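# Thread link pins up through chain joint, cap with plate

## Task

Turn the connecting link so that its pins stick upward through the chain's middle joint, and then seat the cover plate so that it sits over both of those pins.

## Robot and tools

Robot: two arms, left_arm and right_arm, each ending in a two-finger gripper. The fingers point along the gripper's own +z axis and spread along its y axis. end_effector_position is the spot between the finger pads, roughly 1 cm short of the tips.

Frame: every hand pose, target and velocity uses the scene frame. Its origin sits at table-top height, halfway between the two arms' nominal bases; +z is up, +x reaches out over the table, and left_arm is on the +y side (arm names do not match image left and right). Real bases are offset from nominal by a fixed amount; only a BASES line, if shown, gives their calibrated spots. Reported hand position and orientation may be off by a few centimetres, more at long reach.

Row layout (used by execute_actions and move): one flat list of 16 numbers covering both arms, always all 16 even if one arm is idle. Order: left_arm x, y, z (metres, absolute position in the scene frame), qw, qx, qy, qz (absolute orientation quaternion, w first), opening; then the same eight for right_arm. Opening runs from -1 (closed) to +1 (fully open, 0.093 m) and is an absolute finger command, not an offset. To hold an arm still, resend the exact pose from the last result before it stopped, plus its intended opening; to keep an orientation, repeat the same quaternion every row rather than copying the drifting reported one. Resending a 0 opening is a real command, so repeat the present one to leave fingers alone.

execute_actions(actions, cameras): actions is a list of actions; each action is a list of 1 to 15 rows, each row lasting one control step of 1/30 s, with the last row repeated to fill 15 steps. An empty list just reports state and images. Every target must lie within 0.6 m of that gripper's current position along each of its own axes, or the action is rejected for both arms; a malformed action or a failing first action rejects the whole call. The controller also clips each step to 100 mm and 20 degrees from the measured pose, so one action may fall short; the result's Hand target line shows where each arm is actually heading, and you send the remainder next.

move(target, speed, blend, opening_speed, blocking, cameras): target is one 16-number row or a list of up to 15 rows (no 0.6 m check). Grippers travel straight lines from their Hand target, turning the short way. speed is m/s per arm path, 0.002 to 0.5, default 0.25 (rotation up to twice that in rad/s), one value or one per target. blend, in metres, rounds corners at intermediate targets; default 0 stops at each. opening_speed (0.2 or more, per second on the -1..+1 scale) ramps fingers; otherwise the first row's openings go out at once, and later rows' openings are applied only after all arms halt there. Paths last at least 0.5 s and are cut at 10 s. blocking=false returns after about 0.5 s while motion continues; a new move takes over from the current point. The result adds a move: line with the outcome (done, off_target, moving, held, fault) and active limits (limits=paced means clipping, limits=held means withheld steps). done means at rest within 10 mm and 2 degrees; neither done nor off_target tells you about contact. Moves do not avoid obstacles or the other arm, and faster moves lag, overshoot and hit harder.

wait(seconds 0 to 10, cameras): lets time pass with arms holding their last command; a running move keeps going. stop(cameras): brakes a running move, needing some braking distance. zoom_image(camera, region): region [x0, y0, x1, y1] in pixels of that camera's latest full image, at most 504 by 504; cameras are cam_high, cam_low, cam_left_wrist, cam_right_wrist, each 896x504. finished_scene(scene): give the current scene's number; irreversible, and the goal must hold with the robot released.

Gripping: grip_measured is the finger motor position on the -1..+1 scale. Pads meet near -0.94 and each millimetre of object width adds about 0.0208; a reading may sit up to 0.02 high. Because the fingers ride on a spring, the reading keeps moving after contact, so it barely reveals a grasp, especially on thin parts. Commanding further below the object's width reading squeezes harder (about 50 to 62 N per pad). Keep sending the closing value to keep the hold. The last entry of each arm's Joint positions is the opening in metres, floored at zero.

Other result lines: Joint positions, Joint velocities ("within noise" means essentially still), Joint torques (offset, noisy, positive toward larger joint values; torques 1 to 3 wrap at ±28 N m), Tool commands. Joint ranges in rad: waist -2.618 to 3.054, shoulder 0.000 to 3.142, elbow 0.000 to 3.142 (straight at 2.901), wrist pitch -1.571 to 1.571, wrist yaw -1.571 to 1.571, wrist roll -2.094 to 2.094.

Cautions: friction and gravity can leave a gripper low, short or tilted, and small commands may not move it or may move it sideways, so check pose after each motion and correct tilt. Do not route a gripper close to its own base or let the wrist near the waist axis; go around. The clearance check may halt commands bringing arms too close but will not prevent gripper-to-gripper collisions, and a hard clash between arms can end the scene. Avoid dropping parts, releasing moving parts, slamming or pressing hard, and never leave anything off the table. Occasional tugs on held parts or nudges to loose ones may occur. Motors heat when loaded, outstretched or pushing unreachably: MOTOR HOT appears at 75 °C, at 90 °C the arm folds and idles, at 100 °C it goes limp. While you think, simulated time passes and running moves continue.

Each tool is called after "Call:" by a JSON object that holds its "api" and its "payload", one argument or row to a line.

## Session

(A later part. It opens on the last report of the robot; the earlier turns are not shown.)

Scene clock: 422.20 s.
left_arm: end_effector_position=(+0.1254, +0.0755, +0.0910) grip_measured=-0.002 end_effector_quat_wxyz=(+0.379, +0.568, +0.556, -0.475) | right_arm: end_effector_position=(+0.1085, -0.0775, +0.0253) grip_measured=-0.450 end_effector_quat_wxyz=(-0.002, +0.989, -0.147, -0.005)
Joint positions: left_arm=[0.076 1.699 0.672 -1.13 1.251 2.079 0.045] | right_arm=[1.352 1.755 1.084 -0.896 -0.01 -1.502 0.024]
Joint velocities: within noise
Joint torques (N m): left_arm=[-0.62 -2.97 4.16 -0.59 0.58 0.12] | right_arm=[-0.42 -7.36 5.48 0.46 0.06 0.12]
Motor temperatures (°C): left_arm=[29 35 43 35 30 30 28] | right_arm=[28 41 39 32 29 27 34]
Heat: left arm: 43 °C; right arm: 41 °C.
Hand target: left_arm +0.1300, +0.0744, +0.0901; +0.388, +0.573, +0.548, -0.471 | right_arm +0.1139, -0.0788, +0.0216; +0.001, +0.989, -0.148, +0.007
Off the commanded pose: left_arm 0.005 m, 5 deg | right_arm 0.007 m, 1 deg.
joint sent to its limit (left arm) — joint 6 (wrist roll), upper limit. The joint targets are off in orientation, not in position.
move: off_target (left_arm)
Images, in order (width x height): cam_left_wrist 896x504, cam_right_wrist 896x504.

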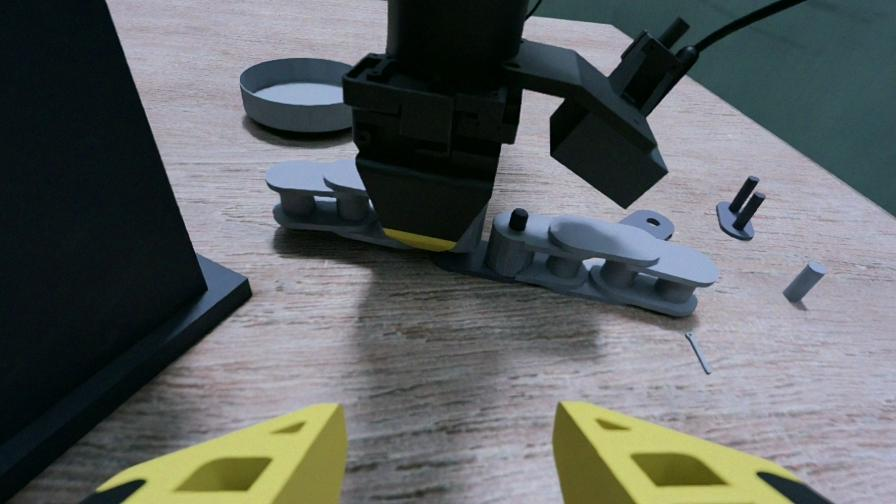

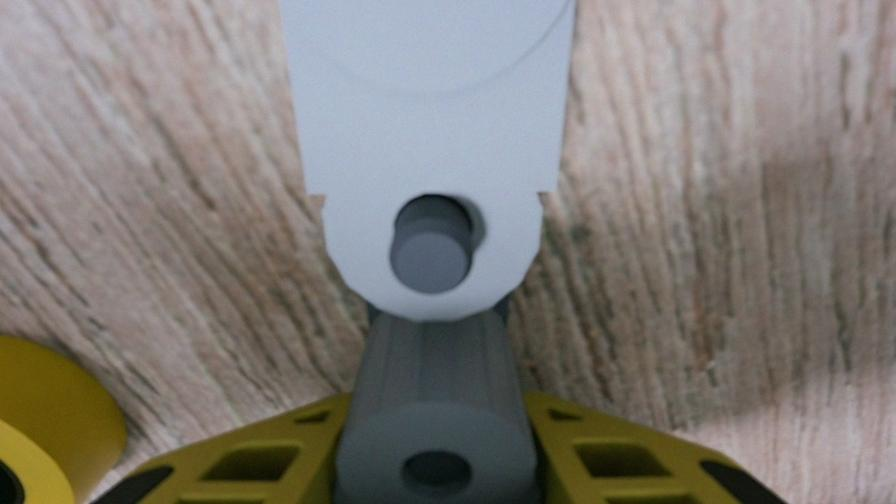

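Call:
{"api": "move", "payload": {
  "target": [0.13, 0.075, 0.09, 0.391, 0.577, 0.523, -0.491, 0.0, 0.1135, -0.0788, 0.0165, -0.001, -0.989, 0.1478, -0.007, -0.75],
  "speed": 0.03,
  "cameras": ["cam_left_wrist","cam_right_wrist"]
}}

Call:
{"api": "zoom_image", "payload": {
  "camera": "cam_left_wrist",
  "region": [240, 140, 560, 320]
}}

Scene clock: 423.80 s.
left_arm: end_effector_position=(+0.1254, +0.0755, +0.0910) grip_measured=-0.002 end_effector_quat_wxyz=(+0.379, +0.568, +0.556, -0.475) | right_arm: end_effector_position=(+0.1085, -0.0775, +0.0214) grip_measured=-0.450 end_effector_quat_wxyz=(-0.002, +0.989, -0.147, -0.005)
Joint positions: left_arm=[0.076 1.699 0.672 -1.13 1.251 2.079 0.045] | right_arm=[1.352 1.762 1.076 -0.881 -0.01 -1.502 0.024]
Joint velocities: within noise
Joint torques (N m): left_arm=[-0.59 -2.97 4.18 -0.58 0.58 0.11] | right_arm=[-0.32 -7.3 5.11 0.5 0.06 0.14]
Motor temperatures (°C): left_arm=[29 35 43 35 30 30 28] | right_arm=[28 41 39 32 29 27 34]
Heat: left arm: 43 °C; right arm: 41 °C.
Hand target: left_arm +0.1300, +0.0744, +0.0901; +0.388, +0.573, +0.548, -0.471 | right_arm +0.1134, -0.0790, +0.0166; +0.001, +0.989, -0.148, +0.007
Off the commanded pose: left_arm 0.005 m, 5 deg | right_arm 0.007 m, 1 deg.
joint sent to its limit (left arm) — joint 6 (wrist roll), upper limit. The joint targets are off in orientation, not in position.
move: off_target (left_arm)
Images, in order (width x height): cam_left_wrist 896x504, cam_right_wrist 896x504.

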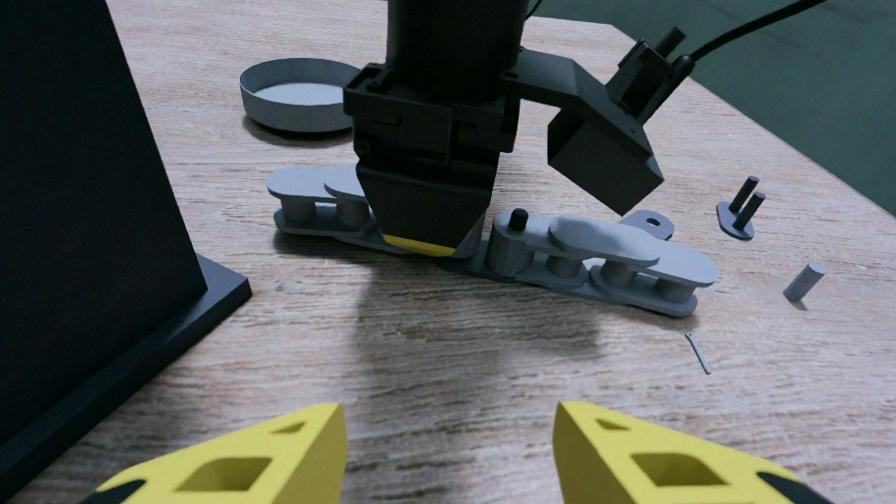

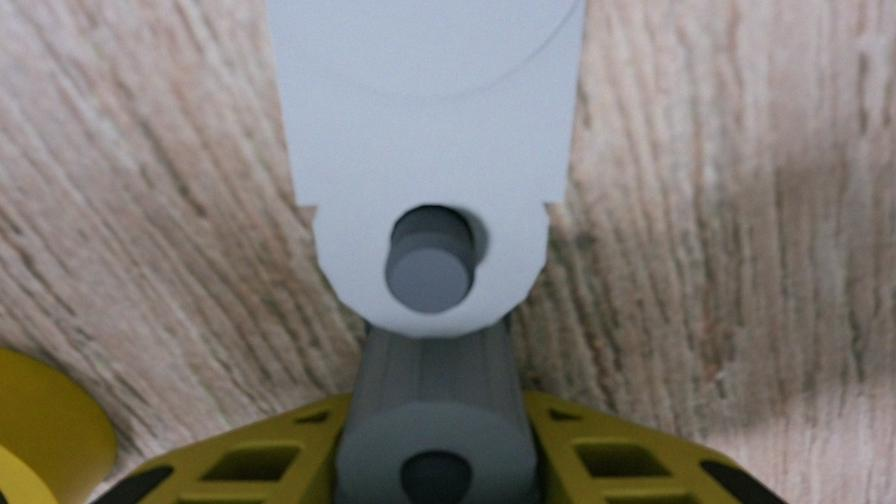

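Scaled by 1.575 from the camera's 896x504 image, which has a finer 1280x720 frame.

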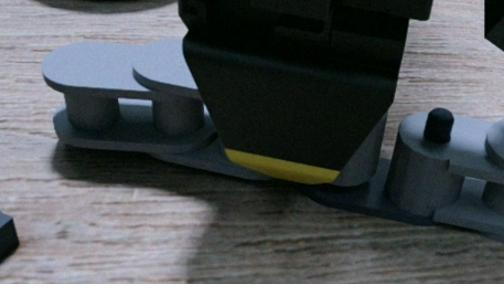

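Call:
{"api": "move", "payload": {
  "target": [0.13, 0.075, 0.09, 0.391, 0.577, 0.523, -0.491, 0.0, 0.1125, -0.0788, 0.0165, -0.001, -0.989, 0.1478, -0.007, -0.22],
  "opening_speed": 0.4,
  "cameras": ["cam_left_wrist","cam_right_wrist"]
}}

Call:
{"api": "move", "payload": {
  "target": [
    [0.13, 0.075, 0.09, 0.391, 0.577, 0.523, -0.491, 0.0, 0.1125, -0.0785, 0.05, -0.001, -0.989, 0.1478, -0.007, -0.22],
    [0.13, 0.075, 0.09, 0.391, 0.577, 0.523, -0.491, 0.0, 0.1105, -0.0785, 0.12, -0.001, -0.989, 0.1478, -0.007, -0.22]
  ],
  "speed": [0.04,0.1],
  "blend": [0.01,0],
  "cameras": ["cam_left_wrist","cam_right_wrist"]
}}

Call:
{"api": "zoom_image", "payload": {
  "camera": "cam_left_wrist",
  "region": [400, 140, 620, 320]
}}

Scene clock: 426.00 s.
left_arm: end_effector_position=(+0.1254, +0.0755, +0.0910) grip_measured=-0.002 end_effector_quat_wxyz=(+0.379, +0.568, +0.556, -0.475) | right_arm: end_effector_position=(+0.1109, -0.0778, +0.0204) grip_measured=-0.223 end_effector_quat_wxyz=(-0.003, +0.989, -0.147, +0.002)
Joint positions: left_arm=[0.076 1.699 0.672 -1.13 1.251 2.079 0.045] | right_arm=[1.352 1.762 1.072 -0.874 0.004 -1.502 0.035]
Joint velocities: within noise
Joint torques (N m): left_arm=[-0.64 -2.99 4.19 -0.58 0.58 0.12] | right_arm=[-0.08 -7.35 5.39 0.45 -0.08 0.17]
Motor temperatures (°C): left_arm=[29 35 43 35 30 30 28] | right_arm=[28 41 39 32 29 27 34]
Heat: left arm: 43 °C; right arm: 41 °C.
Hand target: left_arm +0.1300, +0.0744, +0.0901; +0.388, +0.573, +0.548, -0.471 | right_arm +0.1125, -0.0788, +0.0166; +0.001, +0.989, -0.148, +0.007
Off the commanded pose: left_arm 0.005 m, 5 deg | right_arm 0.004 m, 1 deg.
joint sent to its limit (left arm) — joint 6 (wrist roll), upper limit. The joint targets are off in orientation, not in position.
move: off_target (left_arm)
Images, in order (width x height): cam_left_wrist 896x504, cam_right_wrist 896x504.

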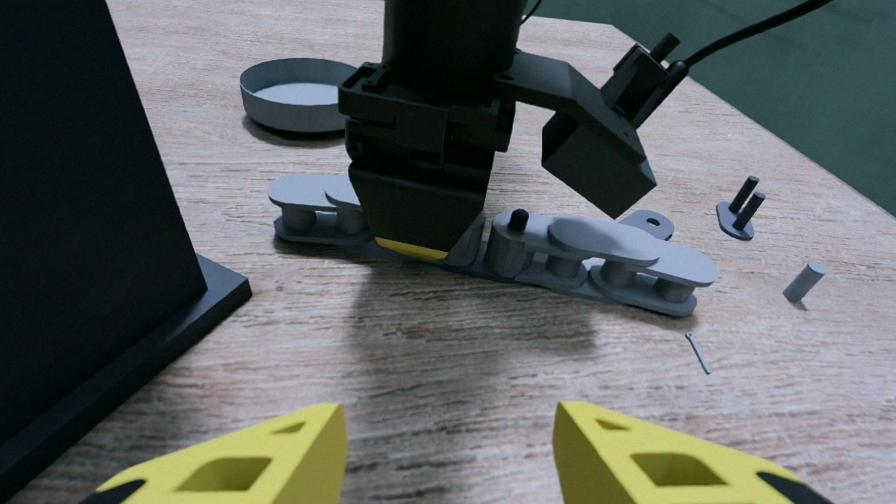

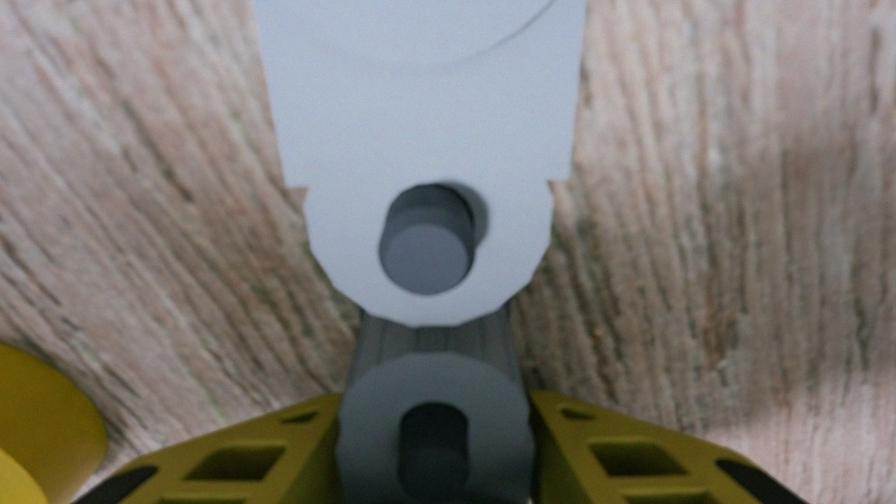

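Scene clock: 428.27 s.
left_arm: end_effector_position=(+0.1254, +0.0755, +0.0910) grip_measured=-0.002 end_effector_quat_wxyz=(+0.379, +0.568, +0.556, -0.475) | right_arm: end_effector_position=(+0.1102, -0.0812, +0.1083) grip_measured=-0.222 end_effector_quat_wxyz=(+0.017, +0.989, -0.147, +0.001)
Joint positions: left_arm=[0.076 1.699 0.672 -1.13 1.251 2.079 0.045] | right_arm=[1.352 1.693 1.354 -1.265 0.005 -1.502 0.035]
Joint velocities: within noise
Joint torques (N m): left_arm=[-0.62 -2.97 4.16 -0.58 0.58 0.12] | right_arm=[0.43 -10.43 7.94 0.21 -0.07 0.24]
Motor temperatures (°C): left_arm=[29 35 43 35 30 30 28] | right_arm=[28 42 39 32 29 27 34]
Heat: left arm: 43 °C; right arm: 42 °C.
Hand target: left_arm +0.1300, +0.0744, +0.0901; +0.388, +0.573, +0.548, -0.471 | right_arm +0.1105, -0.0786, +0.1198; +0.001, +0.989, -0.148, +0.007
Off the commanded pose: left_arm 0.005 m, 5 deg | right_arm 0.012 m, 2 deg.
joint sent to its limit (left arm) — joint 6 (wrist roll), upper limit. The joint targets are off in orientation, not in position.
move: off_target (left_arm, right_arm)
Images, in order (width x height): cam_left_wrist 896x504, cam_right_wrist 896x504.

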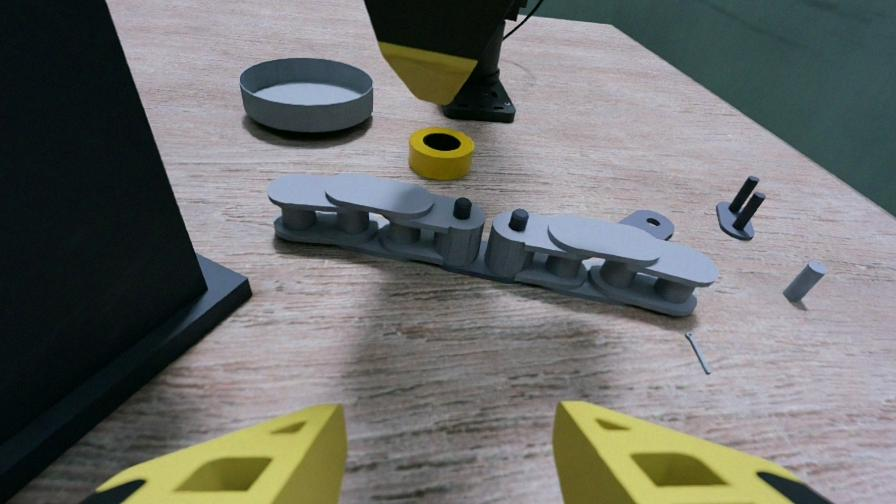

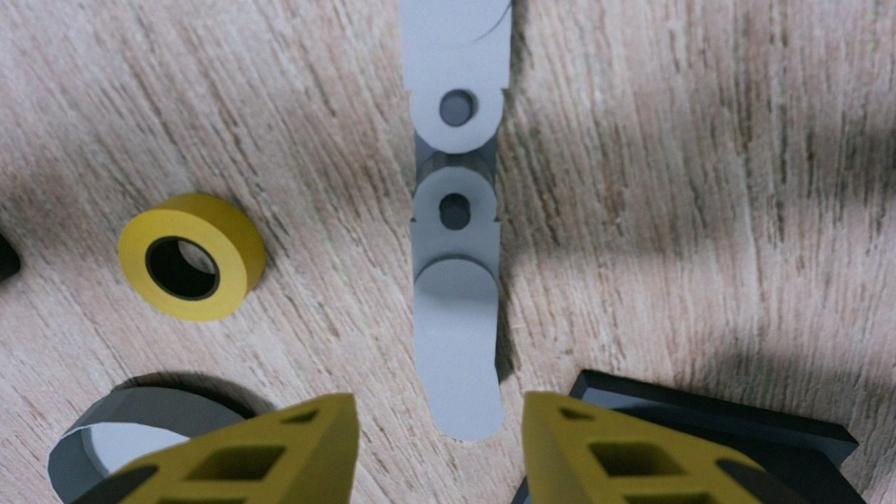

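Scaled by 2.291 from the camera's 896x504 image, which has a finer 1280x720 frame.

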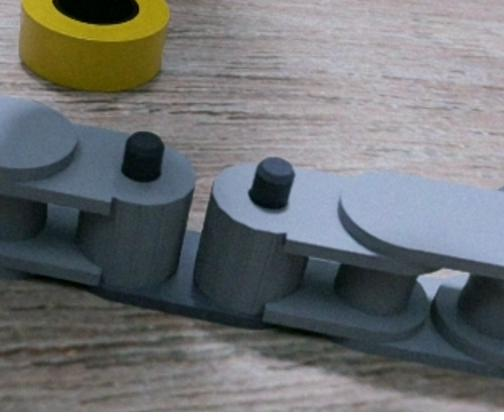

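Call:
{"api": "move", "payload": {
  "target": [
    [0.13, 0.075, 0.09, 0.391, 0.577, 0.523, -0.491, 0.0, 0.05, -0.09, 0.14, 0, -0.9962, 0.0872, 0, 0.0],
    [0.13, 0.075, 0.09, 0.391, 0.577, 0.523, -0.491, 0.0, 0.01, -0.110, 0.13, 0, -0.9962, 0.0872, 0, 0.0]
  ],
  "speed": 0.15,
  "blend": [0.01,0],
  "cameras": ["cam_right_wrist"]
}}

Scene clock: 431.00 s.
left_arm: end_effector_position=(+0.1254, +0.0755, +0.0910) grip_measured=-0.002 end_effector_quat_wxyz=(+0.379, +0.568, +0.556, -0.475) | right_arm: end_effector_position=(+0.0113, -0.1080, +0.1273) grip_measured=-0.003 end_effector_quat_wxyz=(+0.009, +0.996, -0.084, +0.003)
Joint positions: left_arm=[0.076 1.699 0.672 -1.13 1.251 2.079 0.045] | right_arm=[1.701 1.553 1.282 -1.319 0.002 -1.28 0.045]
Joint velocities: within noise
Joint torques (N m): left_arm=[-0.59 -3 4.19 -0.59 0.58 0.12] | right_arm=[0.29 -9.17 5.12 0.41 -0.16 0.26]
Motor temperatures (°C): left_arm=[29 35 43 35 30 30 28] | right_arm=[28 42 39 32 29 27 34]
Heat: left arm: 43 °C; right arm: 42 °C.
Hand target: left_arm +0.1300, +0.0744, +0.0901; +0.388, +0.573, +0.548, -0.471 | right_arm +0.0101, -0.1099, +0.1300; +0.000, +0.996, -0.087, +0.000
Off the commanded pose: left_arm 0.005 m, 5 deg | right_arm 0.004 m, 1 deg.
joint sent to its limit (left arm) — joint 6 (wrist roll), upper limit. The joint targets are off in orientation, not in position.
move: off_target (left_arm)
Images, in order (width x height): cam_right_wrist 896x504.

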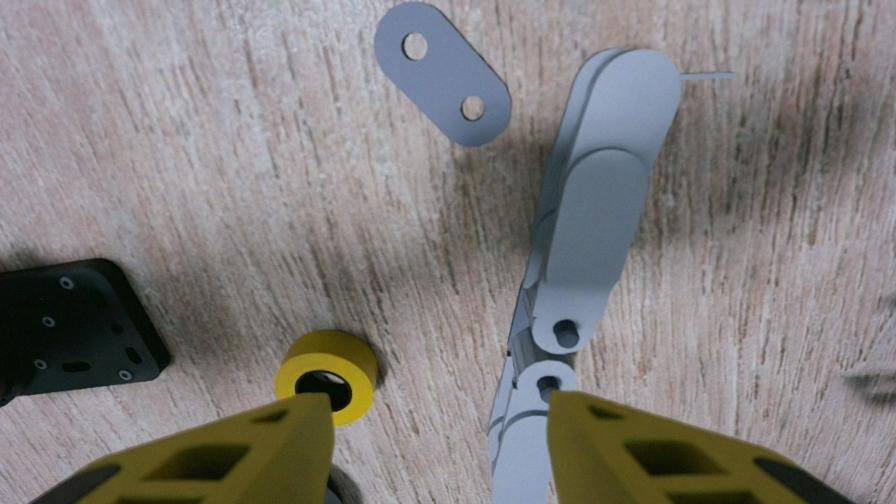

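Call:
{"api": "move", "payload": {
  "target": [0.13, 0.075, 0.09, 0.391, 0.577, 0.523, -0.491, 0.0, -0.043, -0.098, 0.09, 0, -0.9537, -0.3007, 0, 0.0],
  "speed": 0.15,
  "cameras": ["cam_right_wrist"]
}}

Scene clock: 435.77 s.
left_arm: end_effector_position=(+0.1254, +0.0755, +0.0910) grip_measured=-0.002 end_effector_quat_wxyz=(+0.379, +0.568, +0.556, -0.475) | right_arm: end_effector_position=(-0.0412, -0.0958, +0.0981) grip_measured=-0.003 end_effector_quat_wxyz=(-0.011, +0.956, +0.293, +0.001)
Joint positions: left_arm=[0.076 1.699 0.672 -1.13 1.251 2.079 0.045] | right_arm=[1.879 1.612 1.225 -1.163 0.002 -1.864 0.045]
Joint velocities: within noise
Joint torques (N m): left_arm=[-0.61 -3 4.18 -0.58 0.58 0.12] | right_arm=[0.51 -5.53 5.18 0.49 -0.16 0.1]
Motor temperatures (°C): left_arm=[29 35 43 35 30 30 28] | right_arm=[28 42 39 32 29 27 34]
Heat: left arm: 43 °C; right arm: 42 °C.
Hand target: left_arm +0.1299, +0.0744, +0.0901; +0.388, +0.573, +0.548, -0.471 | right_arm -0.0429, -0.0982, +0.0902; +0.000, +0.954, +0.301, +0.000
Off the commanded pose: left_arm 0.005 m, 5 deg | right_arm 0.009 m, 2 deg.
joint sent to its limit (left arm) — joint 6 (wrist roll), upper limit. The joint targets are off in orientation, not in position.
move: off_target (left_arm)
Images, in order (width x height): cam_right_wrist 896x504.

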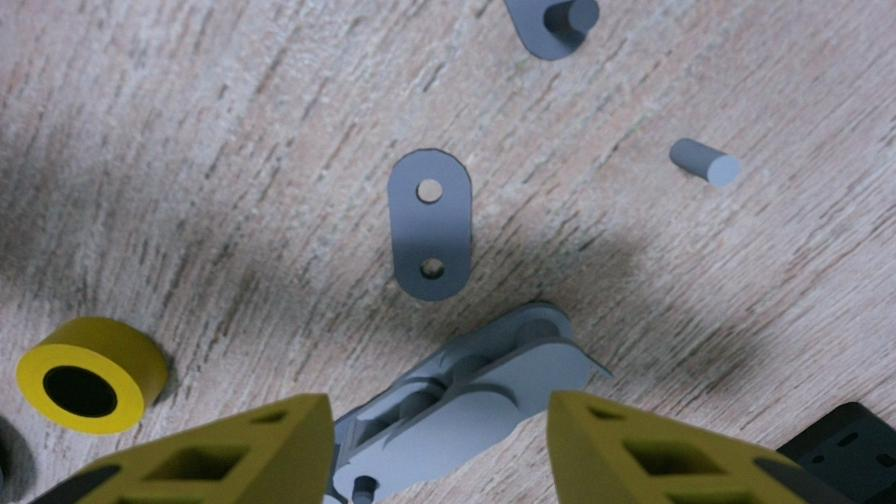

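Call:
{"api": "move", "payload": {
  "target": [0.13, 0.075, 0.09, 0.391, 0.577, 0.523, -0.491, 0.0, -0.0495, -0.1045, 0.035, 0, -0.9527, -0.3040, 0, 0.0],
  "speed": 0.08,
  "cameras": ["cam_right_wrist"]
}}

Scene clock: 438.23 s.
left_arm: end_effector_position=(+0.1254, +0.0755, +0.0910) grip_measured=-0.002 end_effector_quat_wxyz=(+0.379, +0.568, +0.556, -0.475) | right_arm: end_effector_position=(-0.0479, -0.1016, +0.0420) grip_measured=-0.003 end_effector_quat_wxyz=(-0.009, +0.952, +0.305, +0.001)
Joint positions: left_arm=[0.076 1.699 0.672 -1.13 1.251 2.079 0.045] | right_arm=[1.908 1.659 1.045 -0.939 0.002 -1.861 0.045]
Joint velocities: within noise
Joint torques (N m): left_arm=[-0.62 -2.97 4.21 -0.58 0.59 0.11] | right_arm=[0.55 -5.81 5.07 0.45 -0.16 0.26]
Motor temperatures (°C): left_arm=[29 35 43 35 30 30 28] | right_arm=[28 42 39 32 29 27 34]
Heat: left arm: 43 °C; right arm: 42 °C.
Hand target: left_arm +0.1299, +0.0744, +0.0901; +0.388, +0.573, +0.548, -0.471 | right_arm -0.0494, -0.1047, +0.0352; +0.000, +0.953, +0.304, +0.000
Off the commanded pose: left_arm 0.005 m, 5 deg | right_arm 0.008 m, 1 deg.
joint sent to its limit (left arm) — joint 6 (wrist roll), upper limit. The joint targets are off in orientation, not in position.
move: off_target (left_arm)
Images, in order (width x height): cam_right_wrist 896x504.

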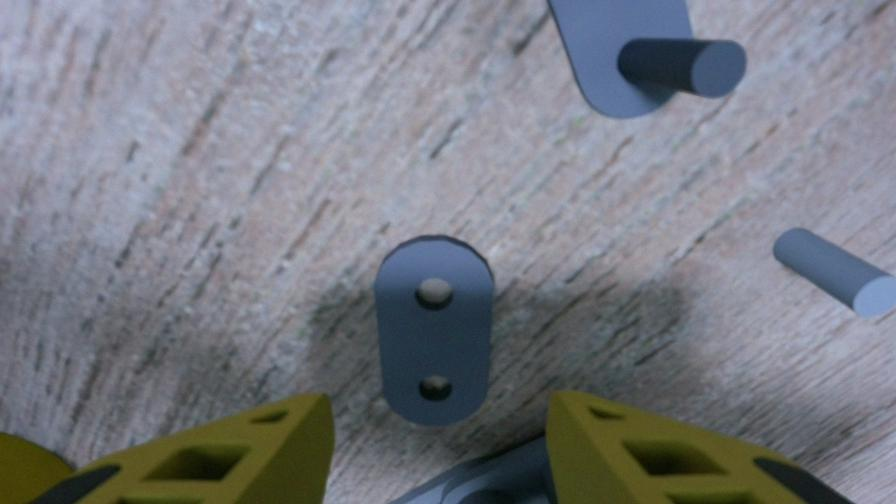

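Call:
{"api": "move", "payload": {
  "target": [0.13, 0.075, 0.09, 0.391, 0.577, 0.523, -0.491, 0.0, -0.0497, -0.1066, 0.015, -0.0086, -0.9527, -0.3040, 0.0012, 0.0],
  "speed": 0.05,
  "cameras": ["cam_right_wrist"]
}}

Scene clock: 440.27 s.
left_arm: end_effector_position=(+0.1254, +0.0755, +0.0910) grip_measured=-0.002 end_effector_quat_wxyz=(+0.379, +0.568, +0.556, -0.475) | right_arm: end_effector_position=(-0.0476, -0.1023, +0.0226) grip_measured=-0.003 end_effector_quat_wxyz=(-0.002, +0.953, +0.304, +0.001)
Joint positions: left_arm=[0.076 1.699 0.672 -1.13 1.251 2.079 0.045] | right_arm=[1.908 1.699 1.006 -0.875 0.002 -1.86 0.045]
Joint velocities: within noise
Joint torques (N m): left_arm=[-0.62 -2.99 4.18 -0.59 0.57 0.12] | right_arm=[0.66 -5.85 4.78 0.42 -0.19 0.26]
Motor temperatures (°C): left_arm=[29 35 43 35 30 30 28] | right_arm=[28 41 39 32 29 27 34]
Heat: left arm: 43 °C; right arm: 41 °C.
Hand target: left_arm +0.1299, +0.0744, +0.0901; +0.388, +0.573, +0.548, -0.471 | right_arm -0.0496, -0.1067, +0.0153; +0.008, +0.953, +0.304, -0.001
Off the commanded pose: left_arm 0.005 m, 5 deg | right_arm 0.009 m, 1 deg.
joint sent to its limit (left arm) — joint 6 (wrist roll), upper limit. The joint targets are off in orientation, not in position.
move: off_target (left_arm)
Images, in order (width x height): cam_right_wrist 896x504.

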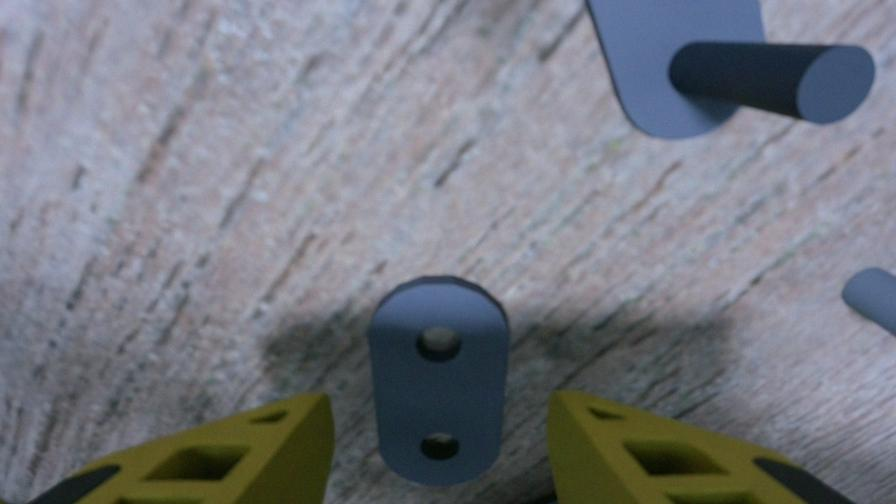

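Call:
{"api": "move", "payload": {
  "target": [0.13, 0.075, 0.09, 0.391, 0.577, 0.523, -0.491, 0.0, -0.0512, -0.1082, 0.001, -0.0086, -0.9527, -0.3040, 0.0012, 0.0],
  "speed": 0.04,
  "cameras": ["cam_right_wrist"]
}}

Scene clock: 441.73 s.
left_arm: end_effector_position=(+0.1254, +0.0755, +0.0910) grip_measured=-0.002 end_effector_quat_wxyz=(+0.379, +0.568, +0.556, -0.475) | right_arm: end_effector_position=(-0.0492, -0.1046, +0.0098) grip_measured=-0.002 end_effector_quat_wxyz=(+0.000, +0.952, +0.305, +0.001)
Joint positions: left_arm=[0.076 1.699 0.672 -1.13 1.251 2.079 0.045] | right_arm=[1.916 1.72 0.974 -0.825 0.002 -1.854 0.045]
Joint velocities: within noise
Joint torques (N m): left_arm=[-0.64 -2.97 4.19 -0.58 0.58 0.12] | right_arm=[0.59 -5.65 4.42 0.52 -0.19 0.26]
Motor temperatures (°C): left_arm=[29 35 43 35 30 30 28] | right_arm=[28 41 39 32 29 27 33]
Heat: left arm: 43 °C; right arm: 41 °C.
Hand target: left_arm +0.1299, +0.0744, +0.0901; +0.388, +0.573, +0.548, -0.471 | right_arm -0.0511, -0.1084, +0.0013; +0.009, +0.953, +0.304, -0.001
Off the commanded pose: left_arm 0.005 m, 5 deg | right_arm 0.010 m, 1 deg.
joint sent to its limit (left arm) — joint 6 (wrist roll), upper limit. The joint targets are off in orientation, not in position.
move: off_target (left_arm)
Images, in order (width x height): cam_right_wrist 896x504.

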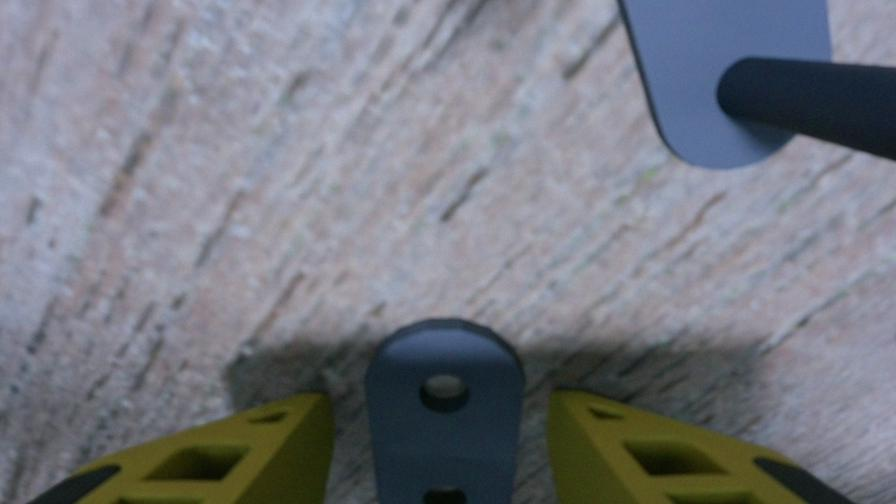

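Call:
{"api": "move", "payload": {
  "target": [0.13, 0.075, 0.09, 0.391, 0.577, 0.523, -0.491, 0.0, -0.0505, -0.1075, 0.001, -0.0086, -0.9527, -0.3040, 0.0012, -0.6],
  "opening_speed": 0.5,
  "cameras": ["cam_right_wrist"]
}}

Call:
{"api": "move", "payload": {
  "target": [0.13, 0.075, 0.09, 0.391, 0.577, 0.523, -0.491, 0.0, -0.0505, -0.1075, 0.001, -0.0086, -0.9527, -0.3040, 0.0012, -0.7],
  "opening_speed": 0.5,
  "cameras": ["cam_right_wrist"]
}}

Scene clock: 443.73 s.
left_arm: end_effector_position=(+0.1254, +0.0755, +0.0910) grip_measured=-0.002 end_effector_quat_wxyz=(+0.379, +0.568, +0.556, -0.475) | right_arm: end_effector_position=(-0.0492, -0.1046, +0.0098) grip_measured=-0.448 end_effector_quat_wxyz=(+0.000, +0.952, +0.305, +0.001)
Joint positions: left_arm=[0.076 1.699 0.672 -1.13 1.251 2.079 0.045] | right_arm=[1.916 1.72 0.974 -0.825 0.002 -1.853 0.024]
Joint velocities: within noise
Joint torques (N m): left_arm=[-0.61 -2.97 4.18 -0.58 0.58 0.12] | right_arm=[0.36 -5.52 4.56 0.51 -0.19 0.23]
Motor temperatures (°C): left_arm=[29 35 42 35 30 30 28] | right_arm=[28 41 39 32 29 27 33]
Heat: left arm: 42 °C; right arm: 41 °C.
Hand target: left_arm +0.1299, +0.0744, +0.0901; +0.388, +0.573, +0.548, -0.471 | right_arm -0.0504, -0.1077, +0.0013; +0.009, +0.953, +0.304, -0.001
Off the commanded pose: left_arm 0.005 m, 5 deg | right_arm 0.009 m, 1 deg.
joint sent to its limit (left arm) — joint 6 (wrist roll), upper limit. The joint targets are off in orientation, not in position.
move: off_target (left_arm)
Images, in order (width x height): cam_right_wrist 896x504.

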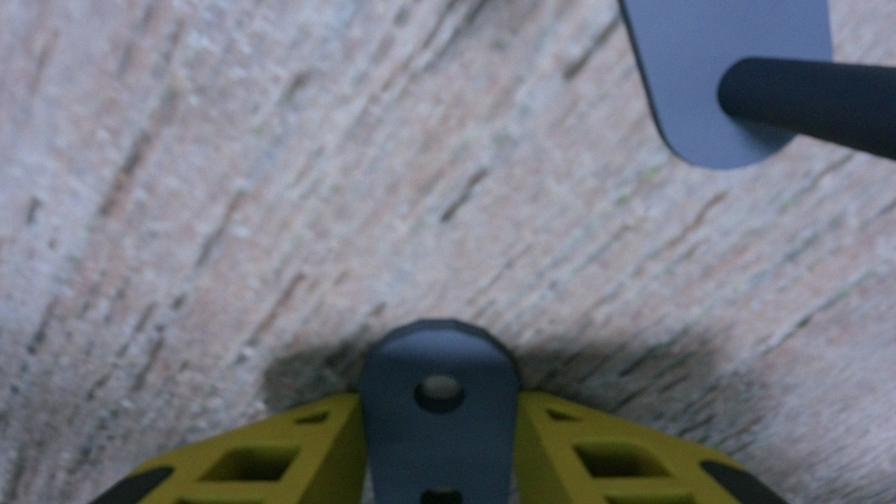

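Scene clock: 444.43 s.
left_arm: end_effector_position=(+0.1254, +0.0755, +0.0910) grip_measured=-0.002 end_effector_quat_wxyz=(+0.379, +0.568, +0.556, -0.475) | right_arm: end_effector_position=(-0.0492, -0.1046, +0.0098) grip_measured=-0.448 end_effector_quat_wxyz=(+0.000, +0.952, +0.305, +0.001)
Joint positions: left_arm=[0.076 1.699 0.672 -1.13 1.251 2.079 0.045] | right_arm=[1.916 1.72 0.974 -0.825 0.002 -1.853 0.024]
Joint velocities: within noise
Joint torques (N m): left_arm=[-0.61 -3 4.19 -0.58 0.58 0.12] | right_arm=[0.34 -5.5 4.57 0.51 -0.19 0.23]
Motor temperatures (°C): left_arm=[29 35 42 35 30 30 28] | right_arm=[28 41 38 32 29 27 34]
Heat: left arm: 42 °C; right arm: 41 °C.
Hand target: left_arm +0.1299, +0.0744, +0.0901; +0.388, +0.573, +0.548, -0.471 | right_arm -0.0504, -0.1077, +0.0013; +0.009, +0.953, +0.304, -0.001
Off the commanded pose: left_arm 0.005 m, 5 deg | right_arm 0.009 m, 1 deg.
joint sent to its limit (left arm) — joint 6 (wrist roll), upper limit. The joint targets are off in orientation, not in position.
move: off_target (left_arm)
Images, in order (width x height): cam_right_wrist 896x504.

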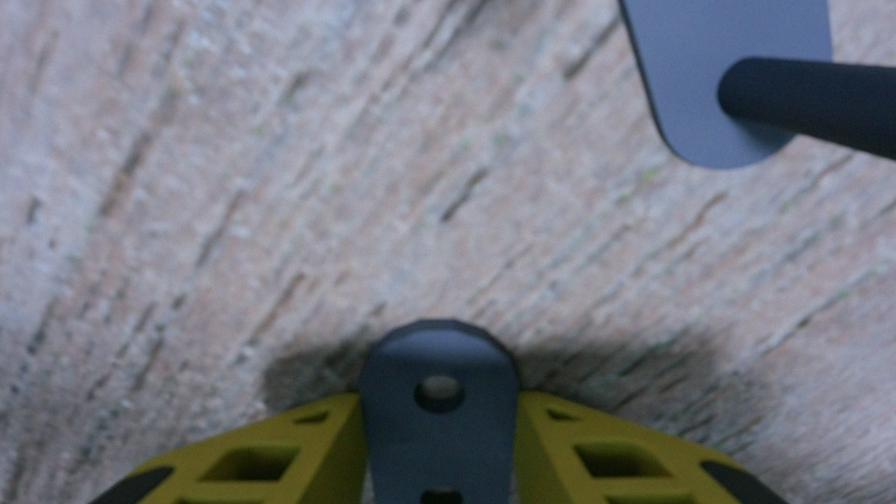

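Call:
{"api": "move", "payload": {
  "target": [
    [0.13, 0.075, 0.09, 0.391, 0.577, 0.523, -0.491, 0.0, -0.0505, -0.1075, 0.04, -0.0086, -0.9527, -0.3040, 0.0012, -0.7],
    [0.13, 0.075, 0.09, 0.391, 0.577, 0.523, -0.491, 0.0, -0.045, -0.095, 0.11, -0.0086, -0.9527, -0.3040, 0.0012, -0.7],
    [0.13, 0.075, 0.09, 0.391, 0.577, 0.523, -0.491, 0.0, 0.076, -0.075, 0.12, -0.001, -0.989, 0.1478, -0.007, -0.7],
    [0.13, 0.075, 0.09, 0.391, 0.577, 0.523, -0.491, 0.0, 0.084, -0.0695, 0.078, -0.001, -0.989, 0.1478, -0.007, -0.7]
  ],
  "speed": [0.05,0.1,0.15,0.08],
  "blend": [0.01,0.02,0,0],
  "cameras": ["cam_left_wrist","cam_right_wrist"]
}}

Scene clock: 451.03 s.
left_arm: end_effector_position=(+0.1254, +0.0755, +0.0910) grip_measured=-0.002 end_effector_quat_wxyz=(+0.379, +0.568, +0.556, -0.475) | right_arm: end_effector_position=(+0.0802, -0.0681, +0.0848) grip_measured=-0.448 end_effector_quat_wxyz=(-0.007, +0.989, -0.147, +0.002)
Joint positions: left_arm=[0.076 1.699 0.672 -1.13 1.251 2.079 0.045] | right_arm=[1.458 1.693 1.26 -1.125 0.004 -1.396 0.024]
Joint velocities: within noise
Joint torques (N m): left_arm=[-0.62 -2.97 4.18 -0.59 0.58 0.11] | right_arm=[-0.59 -6.57 5.45 0.48 -0.07 0.11]
Motor temperatures (°C): left_arm=[29 35 42 35 30 30 28] | right_arm=[28 42 39 32 29 27 34]
Heat: left arm: 42 °C; right arm: 42 °C.
Hand target: left_arm +0.1299, +0.0744, +0.0901; +0.388, +0.573, +0.548, -0.471 | right_arm +0.0838, -0.0696, +0.0781; +0.001, +0.989, -0.148, +0.007
Off the commanded pose: left_arm 0.005 m, 5 deg | right_arm 0.008 m, 1 deg.
joint sent to its limit (left arm) — joint 6 (wrist roll), upper limit. The joint targets are off in orientation, not in position.
move: off_target (left_arm)
Images, in order (width x height): cam_left_wrist 896x504, cam_right_wrist 896x504.

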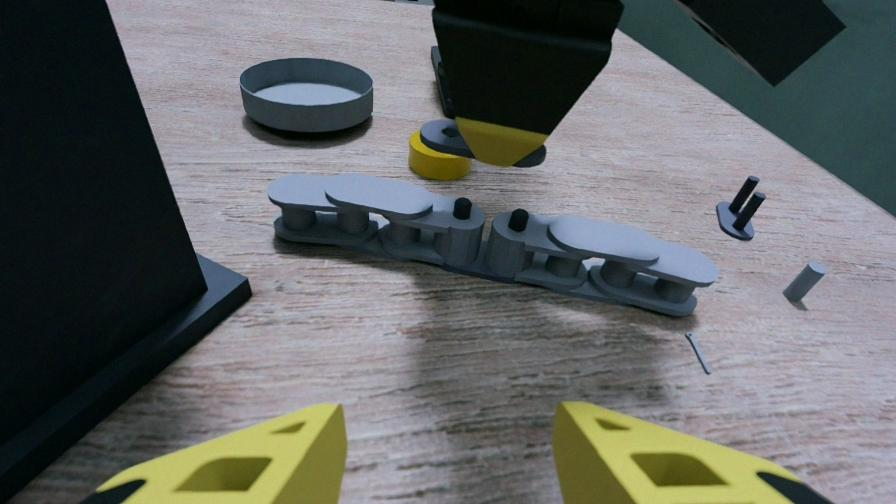

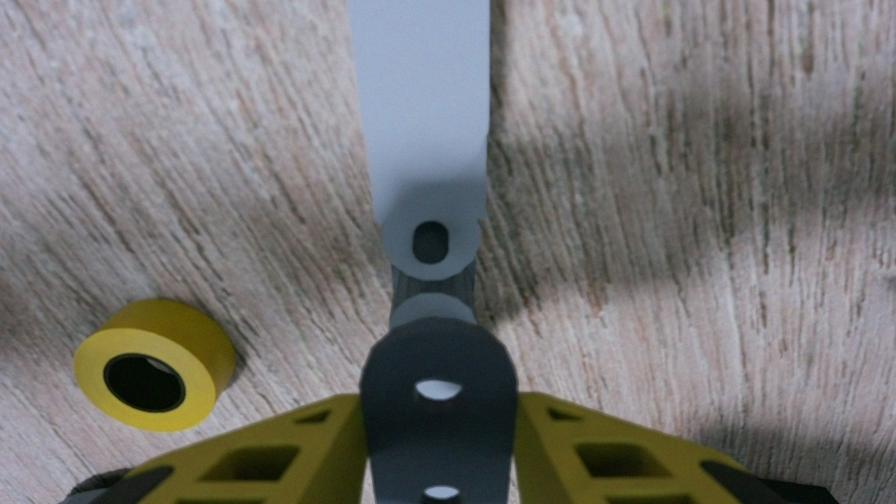

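Call:
{"api": "move", "payload": {
  "target": [0.13,0.075,0.09,0.391,0.577,0.523,-0.491,0.0,0.084,-0.0695,0.056,-0.001,-0.989,0.1478,-0.007,-0.7],
  "speed": 0.04,
  "cameras": ["cam_left_wrist","cam_right_wrist"]
}}

Scene clock: 454.07 s.
left_arm: end_effector_position=(+0.1254, +0.0755, +0.0910) grip_measured=-0.002 end_effector_quat_wxyz=(+0.379, +0.568, +0.556, -0.475) | right_arm: end_effector_position=(+0.0804, -0.0670, +0.0639) grip_measured=-0.448 end_effector_quat_wxyz=(-0.009, +0.989, -0.147, +0.002)
Joint positions: left_arm=[0.076 1.699 0.672 -1.13 1.251 2.079 0.045] | right_arm=[1.458 1.712 1.196 -1.038 0.004 -1.396 0.024]
Joint velocities: within noise
Joint torques (N m): left_arm=[-0.62 -2.99 4.18 -0.58 0.58 0.12] | right_arm=[-0.59 -6.45 5.22 0.45 -0.06 0.11]
Motor temperatures (°C): left_arm=[29 35 42 35 30 30 28] | right_arm=[28 42 39 32 29 27 34]
Heat: left arm: 42 °C; right arm: 42 °C.
Hand target: left_arm +0.1299, +0.0744, +0.0901; +0.388, +0.573, +0.548, -0.471 | right_arm +0.0838, -0.0697, +0.0562; +0.001, +0.989, -0.148, +0.007
Off the commanded pose: left_arm 0.005 m, 5 deg | right_arm 0.009 m, 1 deg.
joint sent to its limit (left arm) — joint 6 (wrist roll), upper limit. The joint targets are off in orientation, not in position.
move: off_target (left_arm)
Images, in order (width x height): cam_left_wrist 896x504, cam_right_wrist 896x504.

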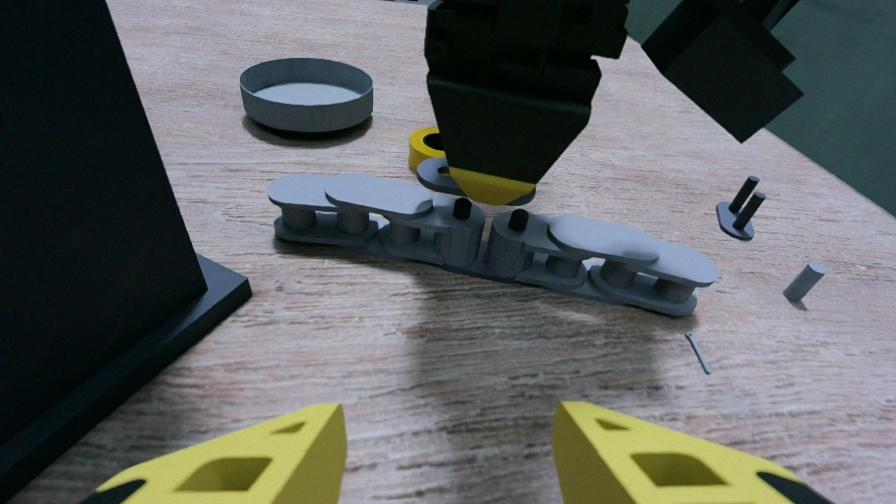

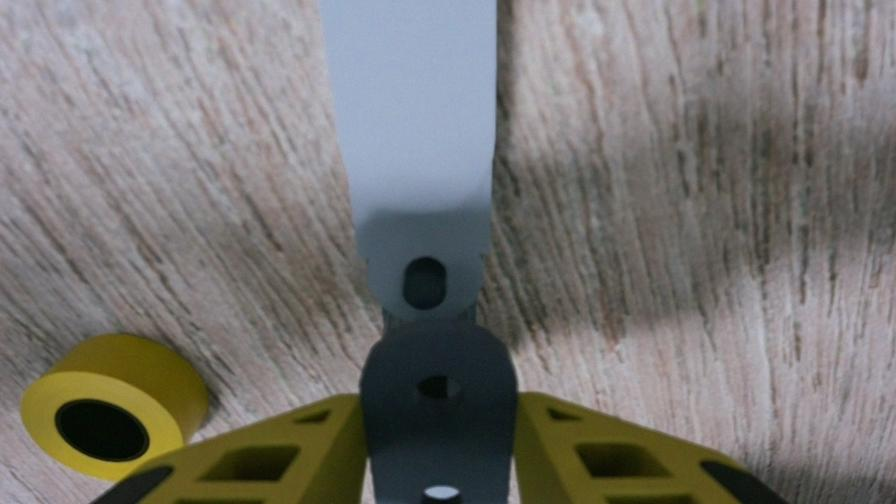

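Call:
{"api": "zoom_image", "payload": {
  "camera": "cam_left_wrist",
  "region": [390, 130, 590, 290]
}}

Scaled by 2.520 from the camera's 896x504 image, which has a finer 1280x720 frame.

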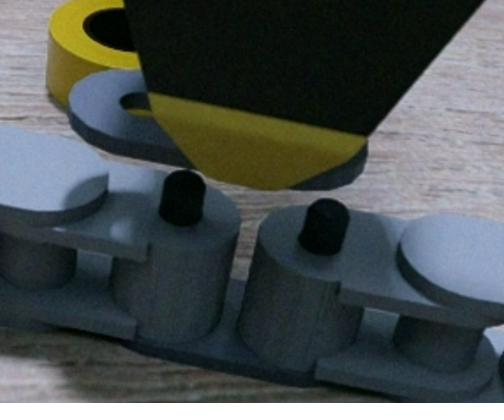

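Call:
{"api": "move", "payload": {
  "target": [
    [0.13,0.075,0.09,0.391,0.577,0.523,-0.491,0.0,0.0675,-0.0755,0.09,-0.001,-0.989,0.1478,-0.007,-0.7],
    [0.13,0.075,0.09,0.391,0.577,0.523,-0.491,0.0,0.0735,-0.0698,0.068,-0.001,-0.989,0.1478,-0.007,-0.7],
    [0.13,0.075,0.09,0.391,0.577,0.523,-0.491,0.0,0.0735,-0.0698,0.056,-0.001,-0.989,0.1478,-0.007,-0.7]
  ],
  "speed": 0.05,
  "cameras": ["cam_left_wrist","cam_right_wrist"]
}}

Call:
{"api": "zoom_image", "payload": {
  "camera": "cam_left_wrist",
  "region": [390, 130, 590, 290]
}}

Scene clock: 459.13 s.
left_arm: end_effector_position=(+0.1254, +0.0755, +0.0910) grip_measured=-0.002 end_effector_quat_wxyz=(+0.379, +0.568, +0.556, -0.475) | right_arm: end_effector_position=(+0.0696, -0.0675, +0.0637) grip_measured=-0.448 end_effector_quat_wxyz=(-0.008, +0.989, -0.145, +0.002)
Joint positions: left_arm=[0.076 1.699 0.672 -1.13 1.251 2.079 0.045] | right_arm=[1.494 1.707 1.189 -1.037 0.005 -1.365 0.024]
Joint velocities: within noise
Joint torques (N m): left_arm=[-0.59 -2.96 4.16 -0.59 0.58 0.11] | right_arm=[-0.68 -6.41 5.24 0.51 -0.07 0.13]
Motor temperatures (°C): left_arm=[29 35 42 35 30 30 28] | right_arm=[28 41 39 32 29 27 34]
Heat: left arm: 42 °C; right arm: 41 °C.
Hand target: left_arm +0.1299, +0.0744, +0.0901; +0.388, +0.573, +0.548, -0.470 | right_arm +0.0734, -0.0700, +0.0561; +0.001, +0.989, -0.148, +0.007
Off the commanded pose: left_arm 0.005 m, 5 deg | right_arm 0.009 m, 1 deg.
joint sent to its limit (left arm) — joint 6 (wrist roll), upper limit. The joint targets are off in orientation, not in position.
move: off_target (left_arm)
Images, in order (width x height): cam_left_wrist 896x504, cam_right_wrist 896x504.

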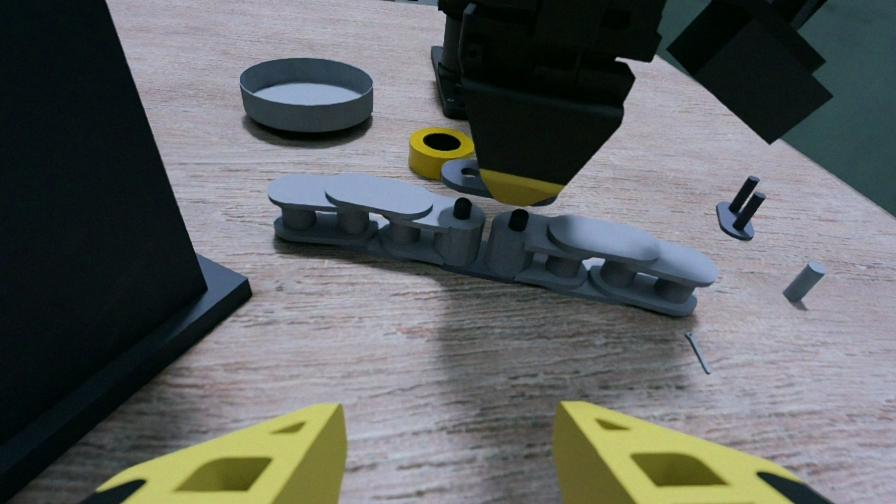

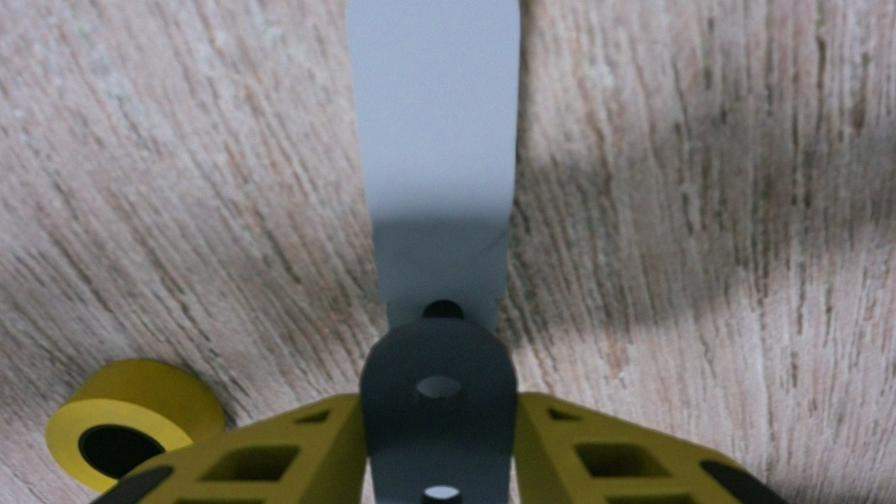

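Scaled by 2.520 from the camera's 896x504 image, which has a finer 1280x720 frame.

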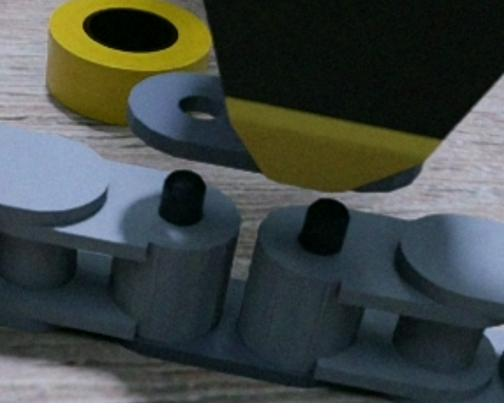

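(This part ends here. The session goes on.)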